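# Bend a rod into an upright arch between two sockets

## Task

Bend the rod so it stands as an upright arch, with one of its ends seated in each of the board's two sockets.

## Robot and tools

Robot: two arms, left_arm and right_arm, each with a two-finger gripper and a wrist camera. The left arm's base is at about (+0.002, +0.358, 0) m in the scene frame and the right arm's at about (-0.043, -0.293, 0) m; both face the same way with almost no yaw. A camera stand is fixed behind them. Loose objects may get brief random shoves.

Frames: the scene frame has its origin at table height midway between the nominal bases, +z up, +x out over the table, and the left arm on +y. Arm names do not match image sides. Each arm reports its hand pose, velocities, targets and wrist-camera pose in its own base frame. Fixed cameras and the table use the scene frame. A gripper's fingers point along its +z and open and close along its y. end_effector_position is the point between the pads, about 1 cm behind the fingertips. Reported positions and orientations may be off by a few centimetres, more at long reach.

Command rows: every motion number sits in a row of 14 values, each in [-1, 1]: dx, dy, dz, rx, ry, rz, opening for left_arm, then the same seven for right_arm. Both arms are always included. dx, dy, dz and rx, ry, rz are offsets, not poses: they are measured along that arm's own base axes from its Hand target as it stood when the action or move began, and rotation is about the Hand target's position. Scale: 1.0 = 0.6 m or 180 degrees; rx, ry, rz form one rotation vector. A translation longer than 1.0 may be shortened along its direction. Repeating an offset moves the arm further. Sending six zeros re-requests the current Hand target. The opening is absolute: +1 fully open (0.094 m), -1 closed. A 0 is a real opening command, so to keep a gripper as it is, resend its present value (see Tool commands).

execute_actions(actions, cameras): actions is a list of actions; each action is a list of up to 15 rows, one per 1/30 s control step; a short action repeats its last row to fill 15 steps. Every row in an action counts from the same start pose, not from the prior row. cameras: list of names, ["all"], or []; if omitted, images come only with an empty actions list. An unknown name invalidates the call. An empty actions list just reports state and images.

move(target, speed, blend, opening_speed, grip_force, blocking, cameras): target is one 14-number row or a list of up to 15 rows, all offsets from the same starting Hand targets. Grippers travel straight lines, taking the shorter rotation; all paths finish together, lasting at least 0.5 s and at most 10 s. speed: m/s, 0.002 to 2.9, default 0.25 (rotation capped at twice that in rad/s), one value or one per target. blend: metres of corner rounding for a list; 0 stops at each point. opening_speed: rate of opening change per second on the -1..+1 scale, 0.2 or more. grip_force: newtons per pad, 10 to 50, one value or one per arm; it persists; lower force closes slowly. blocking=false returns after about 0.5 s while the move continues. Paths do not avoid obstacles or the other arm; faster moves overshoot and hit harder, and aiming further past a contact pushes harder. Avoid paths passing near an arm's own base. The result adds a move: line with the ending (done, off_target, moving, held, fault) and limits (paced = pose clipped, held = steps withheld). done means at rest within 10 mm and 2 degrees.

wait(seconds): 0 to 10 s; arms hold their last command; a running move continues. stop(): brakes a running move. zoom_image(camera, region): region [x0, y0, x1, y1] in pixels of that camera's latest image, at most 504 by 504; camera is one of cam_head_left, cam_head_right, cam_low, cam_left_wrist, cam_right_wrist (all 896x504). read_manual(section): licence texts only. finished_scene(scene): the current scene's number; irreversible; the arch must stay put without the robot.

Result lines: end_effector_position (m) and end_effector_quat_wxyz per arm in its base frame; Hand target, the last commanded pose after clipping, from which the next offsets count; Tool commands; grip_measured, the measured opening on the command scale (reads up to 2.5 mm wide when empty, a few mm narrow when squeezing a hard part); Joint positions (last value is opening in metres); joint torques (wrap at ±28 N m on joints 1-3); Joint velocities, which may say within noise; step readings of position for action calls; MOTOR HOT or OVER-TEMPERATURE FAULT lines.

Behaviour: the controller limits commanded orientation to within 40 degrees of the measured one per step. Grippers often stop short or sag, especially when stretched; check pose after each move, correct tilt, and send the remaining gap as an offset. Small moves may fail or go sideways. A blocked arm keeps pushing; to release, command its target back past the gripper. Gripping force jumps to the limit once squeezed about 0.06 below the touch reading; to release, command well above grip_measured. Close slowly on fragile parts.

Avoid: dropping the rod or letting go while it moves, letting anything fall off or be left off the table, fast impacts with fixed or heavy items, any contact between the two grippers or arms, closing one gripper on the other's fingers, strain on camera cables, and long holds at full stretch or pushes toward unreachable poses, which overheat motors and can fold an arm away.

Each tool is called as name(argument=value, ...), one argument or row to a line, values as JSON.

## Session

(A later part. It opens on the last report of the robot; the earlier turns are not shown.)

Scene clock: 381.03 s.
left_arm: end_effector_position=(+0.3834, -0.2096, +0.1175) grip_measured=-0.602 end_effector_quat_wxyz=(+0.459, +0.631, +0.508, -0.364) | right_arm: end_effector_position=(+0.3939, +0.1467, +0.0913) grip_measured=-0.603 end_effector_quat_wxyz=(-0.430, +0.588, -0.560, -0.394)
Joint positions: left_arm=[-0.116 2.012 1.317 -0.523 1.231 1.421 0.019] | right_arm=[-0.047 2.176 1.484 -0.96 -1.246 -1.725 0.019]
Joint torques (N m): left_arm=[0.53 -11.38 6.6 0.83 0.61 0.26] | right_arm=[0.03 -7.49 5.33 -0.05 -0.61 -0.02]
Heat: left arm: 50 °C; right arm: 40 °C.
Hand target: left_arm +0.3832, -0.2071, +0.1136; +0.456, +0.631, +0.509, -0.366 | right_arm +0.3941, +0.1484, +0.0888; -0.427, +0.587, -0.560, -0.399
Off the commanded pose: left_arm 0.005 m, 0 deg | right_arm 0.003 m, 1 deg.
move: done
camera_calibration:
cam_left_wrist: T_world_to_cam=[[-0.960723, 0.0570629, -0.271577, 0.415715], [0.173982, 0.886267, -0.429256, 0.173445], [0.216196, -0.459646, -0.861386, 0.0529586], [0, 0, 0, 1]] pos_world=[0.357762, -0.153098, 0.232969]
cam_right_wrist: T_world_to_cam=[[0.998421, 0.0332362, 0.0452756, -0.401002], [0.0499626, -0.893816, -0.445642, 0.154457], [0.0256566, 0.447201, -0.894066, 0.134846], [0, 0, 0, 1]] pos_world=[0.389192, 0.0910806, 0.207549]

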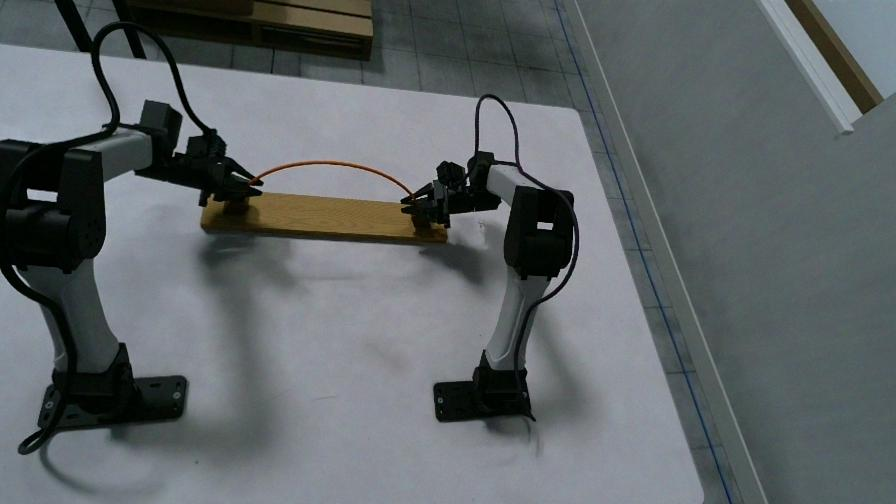

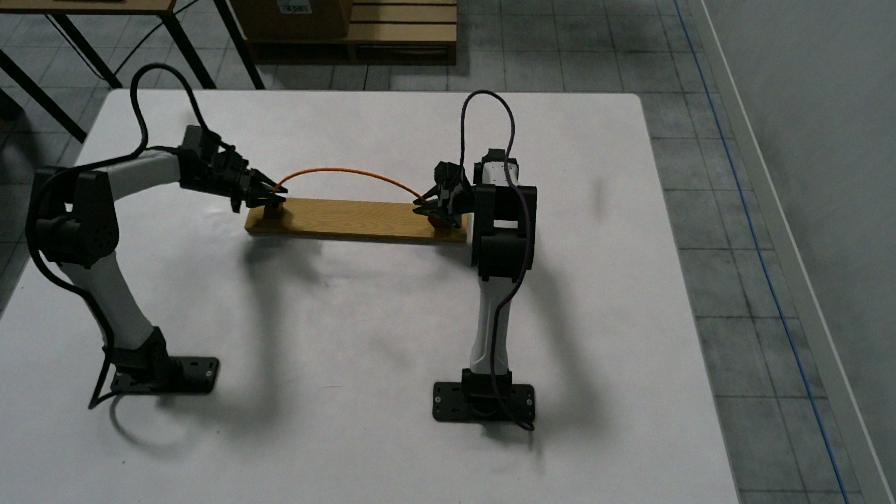

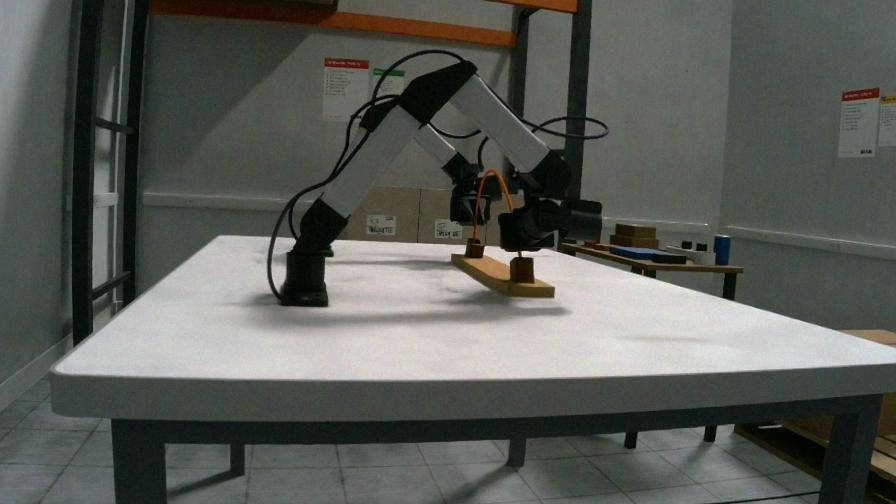

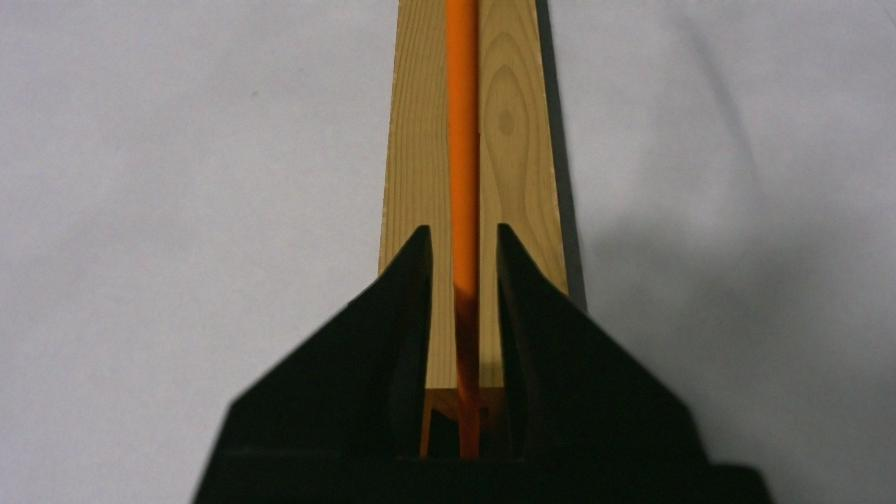

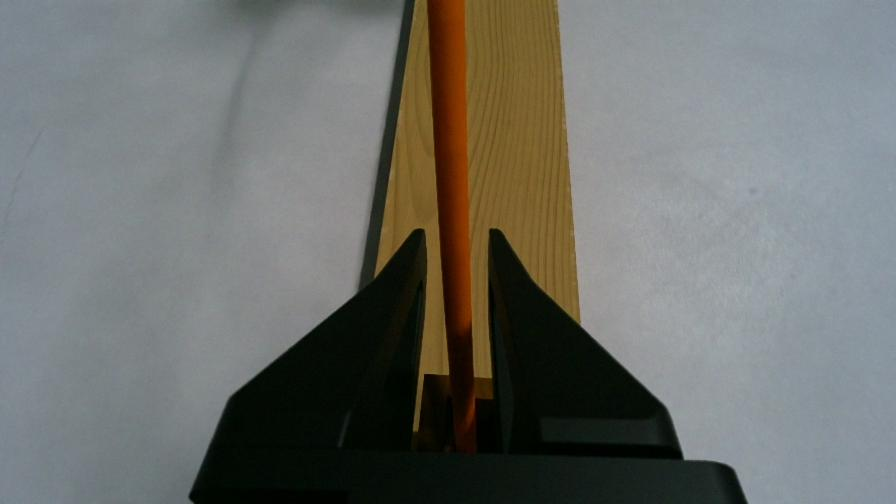

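move(
  target=[
    [0.0,0,0,0,0,0,-0.1, 0.0,0,0,0,0,0,-0.1],
    [0.0,0.19,0.062,0,0,0,-0.1, 0.0,-0.19,0.064,0,0,0,-0.1],
  ],
  opening_speed=0.4,
  speed=0.08,
  cameras=["all"],
)

Scene clock: 386.97 s.
left_arm: end_effector_position=(+0.3823, -0.0948, +0.1441) grip_measured=-0.102 end_effector_quat_wxyz=(+0.455, +0.615, +0.542, -0.348) | right_arm: end_effector_position=(+0.3923, +0.0361, +0.1198) grip_measured=-0.103 end_effector_quat_wxyz=(+0.418, -0.555, +0.616, +0.372)
Joint positions: left_arm=[0.182 2.111 1.608 -1.369 1.202 2.087 0.042] | right_arm=[-0.321 2.25 1.735 -1.534 -1.137 -2.096 0.042]
Joint torques (N m): left_arm=[0.17 -13.14 7.68 -0.58 0.59 0.25] | right_arm=[-0.28 -9.76 6.15 -0.78 -0.47 -0.08]
Heat: left arm: 50 °C; right arm: 41 °C.
Hand target: left_arm +0.3832, -0.0931, +0.1508; +0.456, +0.631, +0.509, -0.366 | right_arm +0.3941, +0.0344, +0.1271; +0.427, -0.587, +0.560, +0.399
Off the commanded pose: left_arm 0.007 m, 5 deg | right_arm 0.008 m, 8 deg.
joint sent to its limit (left arm) — joint 6 (wrist roll), upper limit. The joint targets are off in orientation, not in position.
joint sent to its limit (right arm) — joint 6 (wrist roll), lower limit. The joint targets are off in orientation, not in position.
move: off_target (left_arm, right_arm)
camera_calibration:
cam_left_wrist: T_world_to_cam=[[-0.969653, -0.00298043, -0.244465, 0.409068], [0.0991828, 0.90915, -0.404485, 0.110567], [0.223461, -0.416457, -0.881265, 0.133074], [0, 0, 0, 1]] pos_world=[0.355951, -0.0438834, 0.262]
cam_right_wrist: T_world_to_cam=[[0.996789, -0.0786171, -0.0151919, -0.385113], [-0.0782017, -0.915068, -0.395646, 0.113486], [0.0172029, 0.395563, -0.918278, 0.217943], [0, 0, 0, 1]] pos_world=[0.389002, -0.012639, 0.239182]

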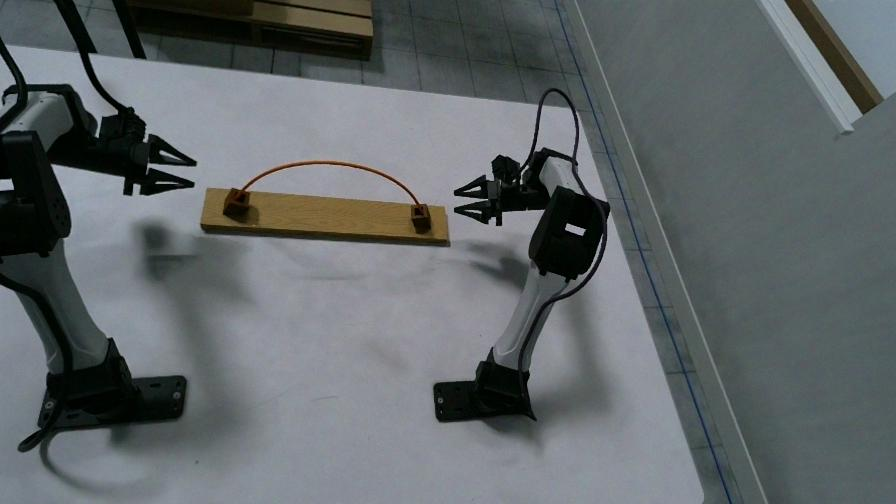

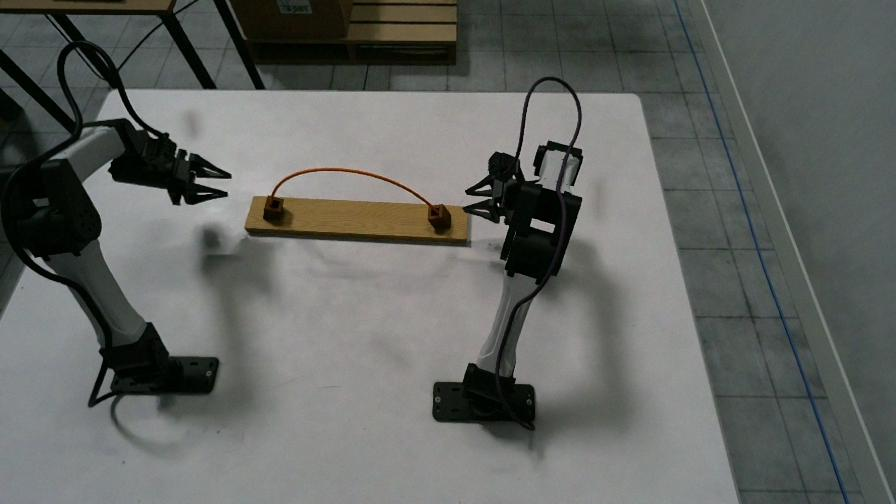

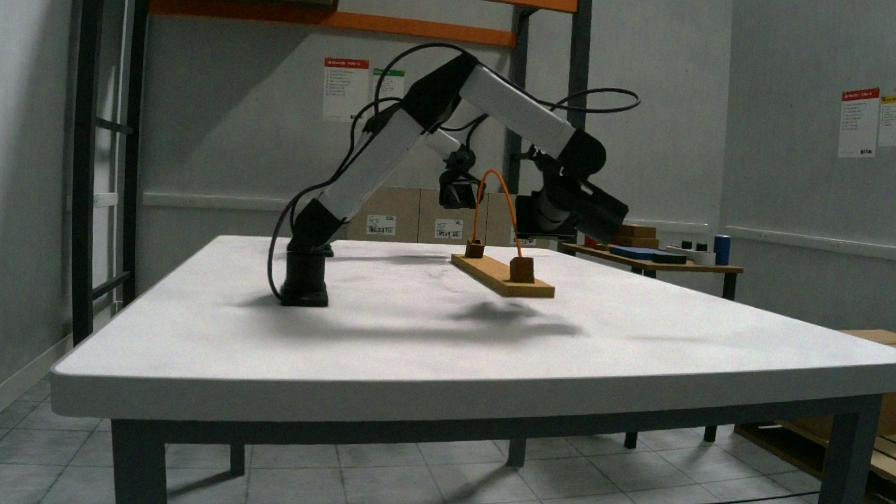

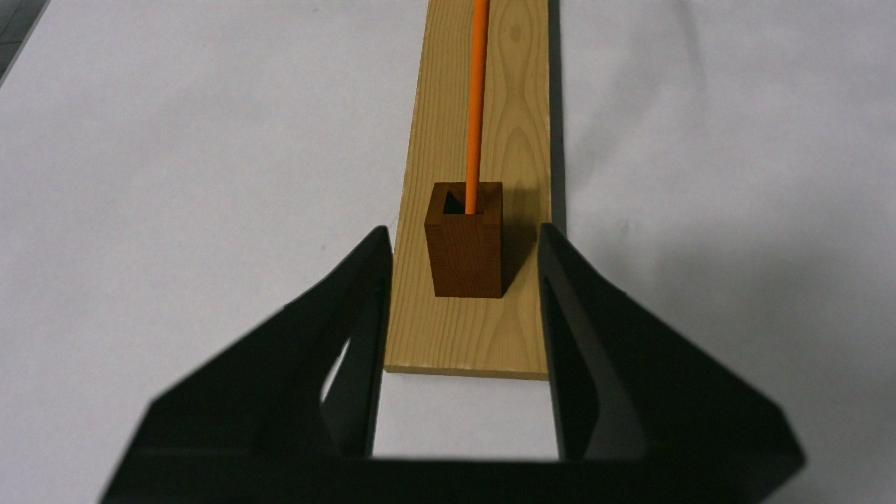

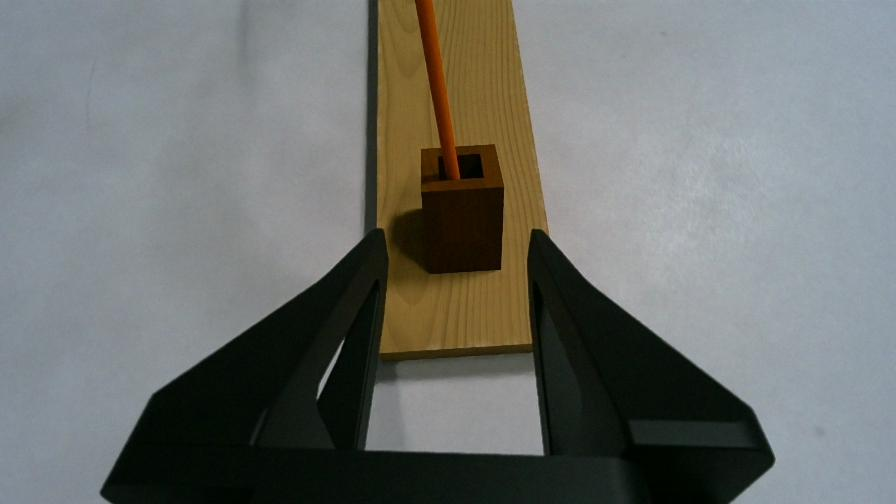

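finished_scene(
  scene=1,
)

The scene is finished: the task was done.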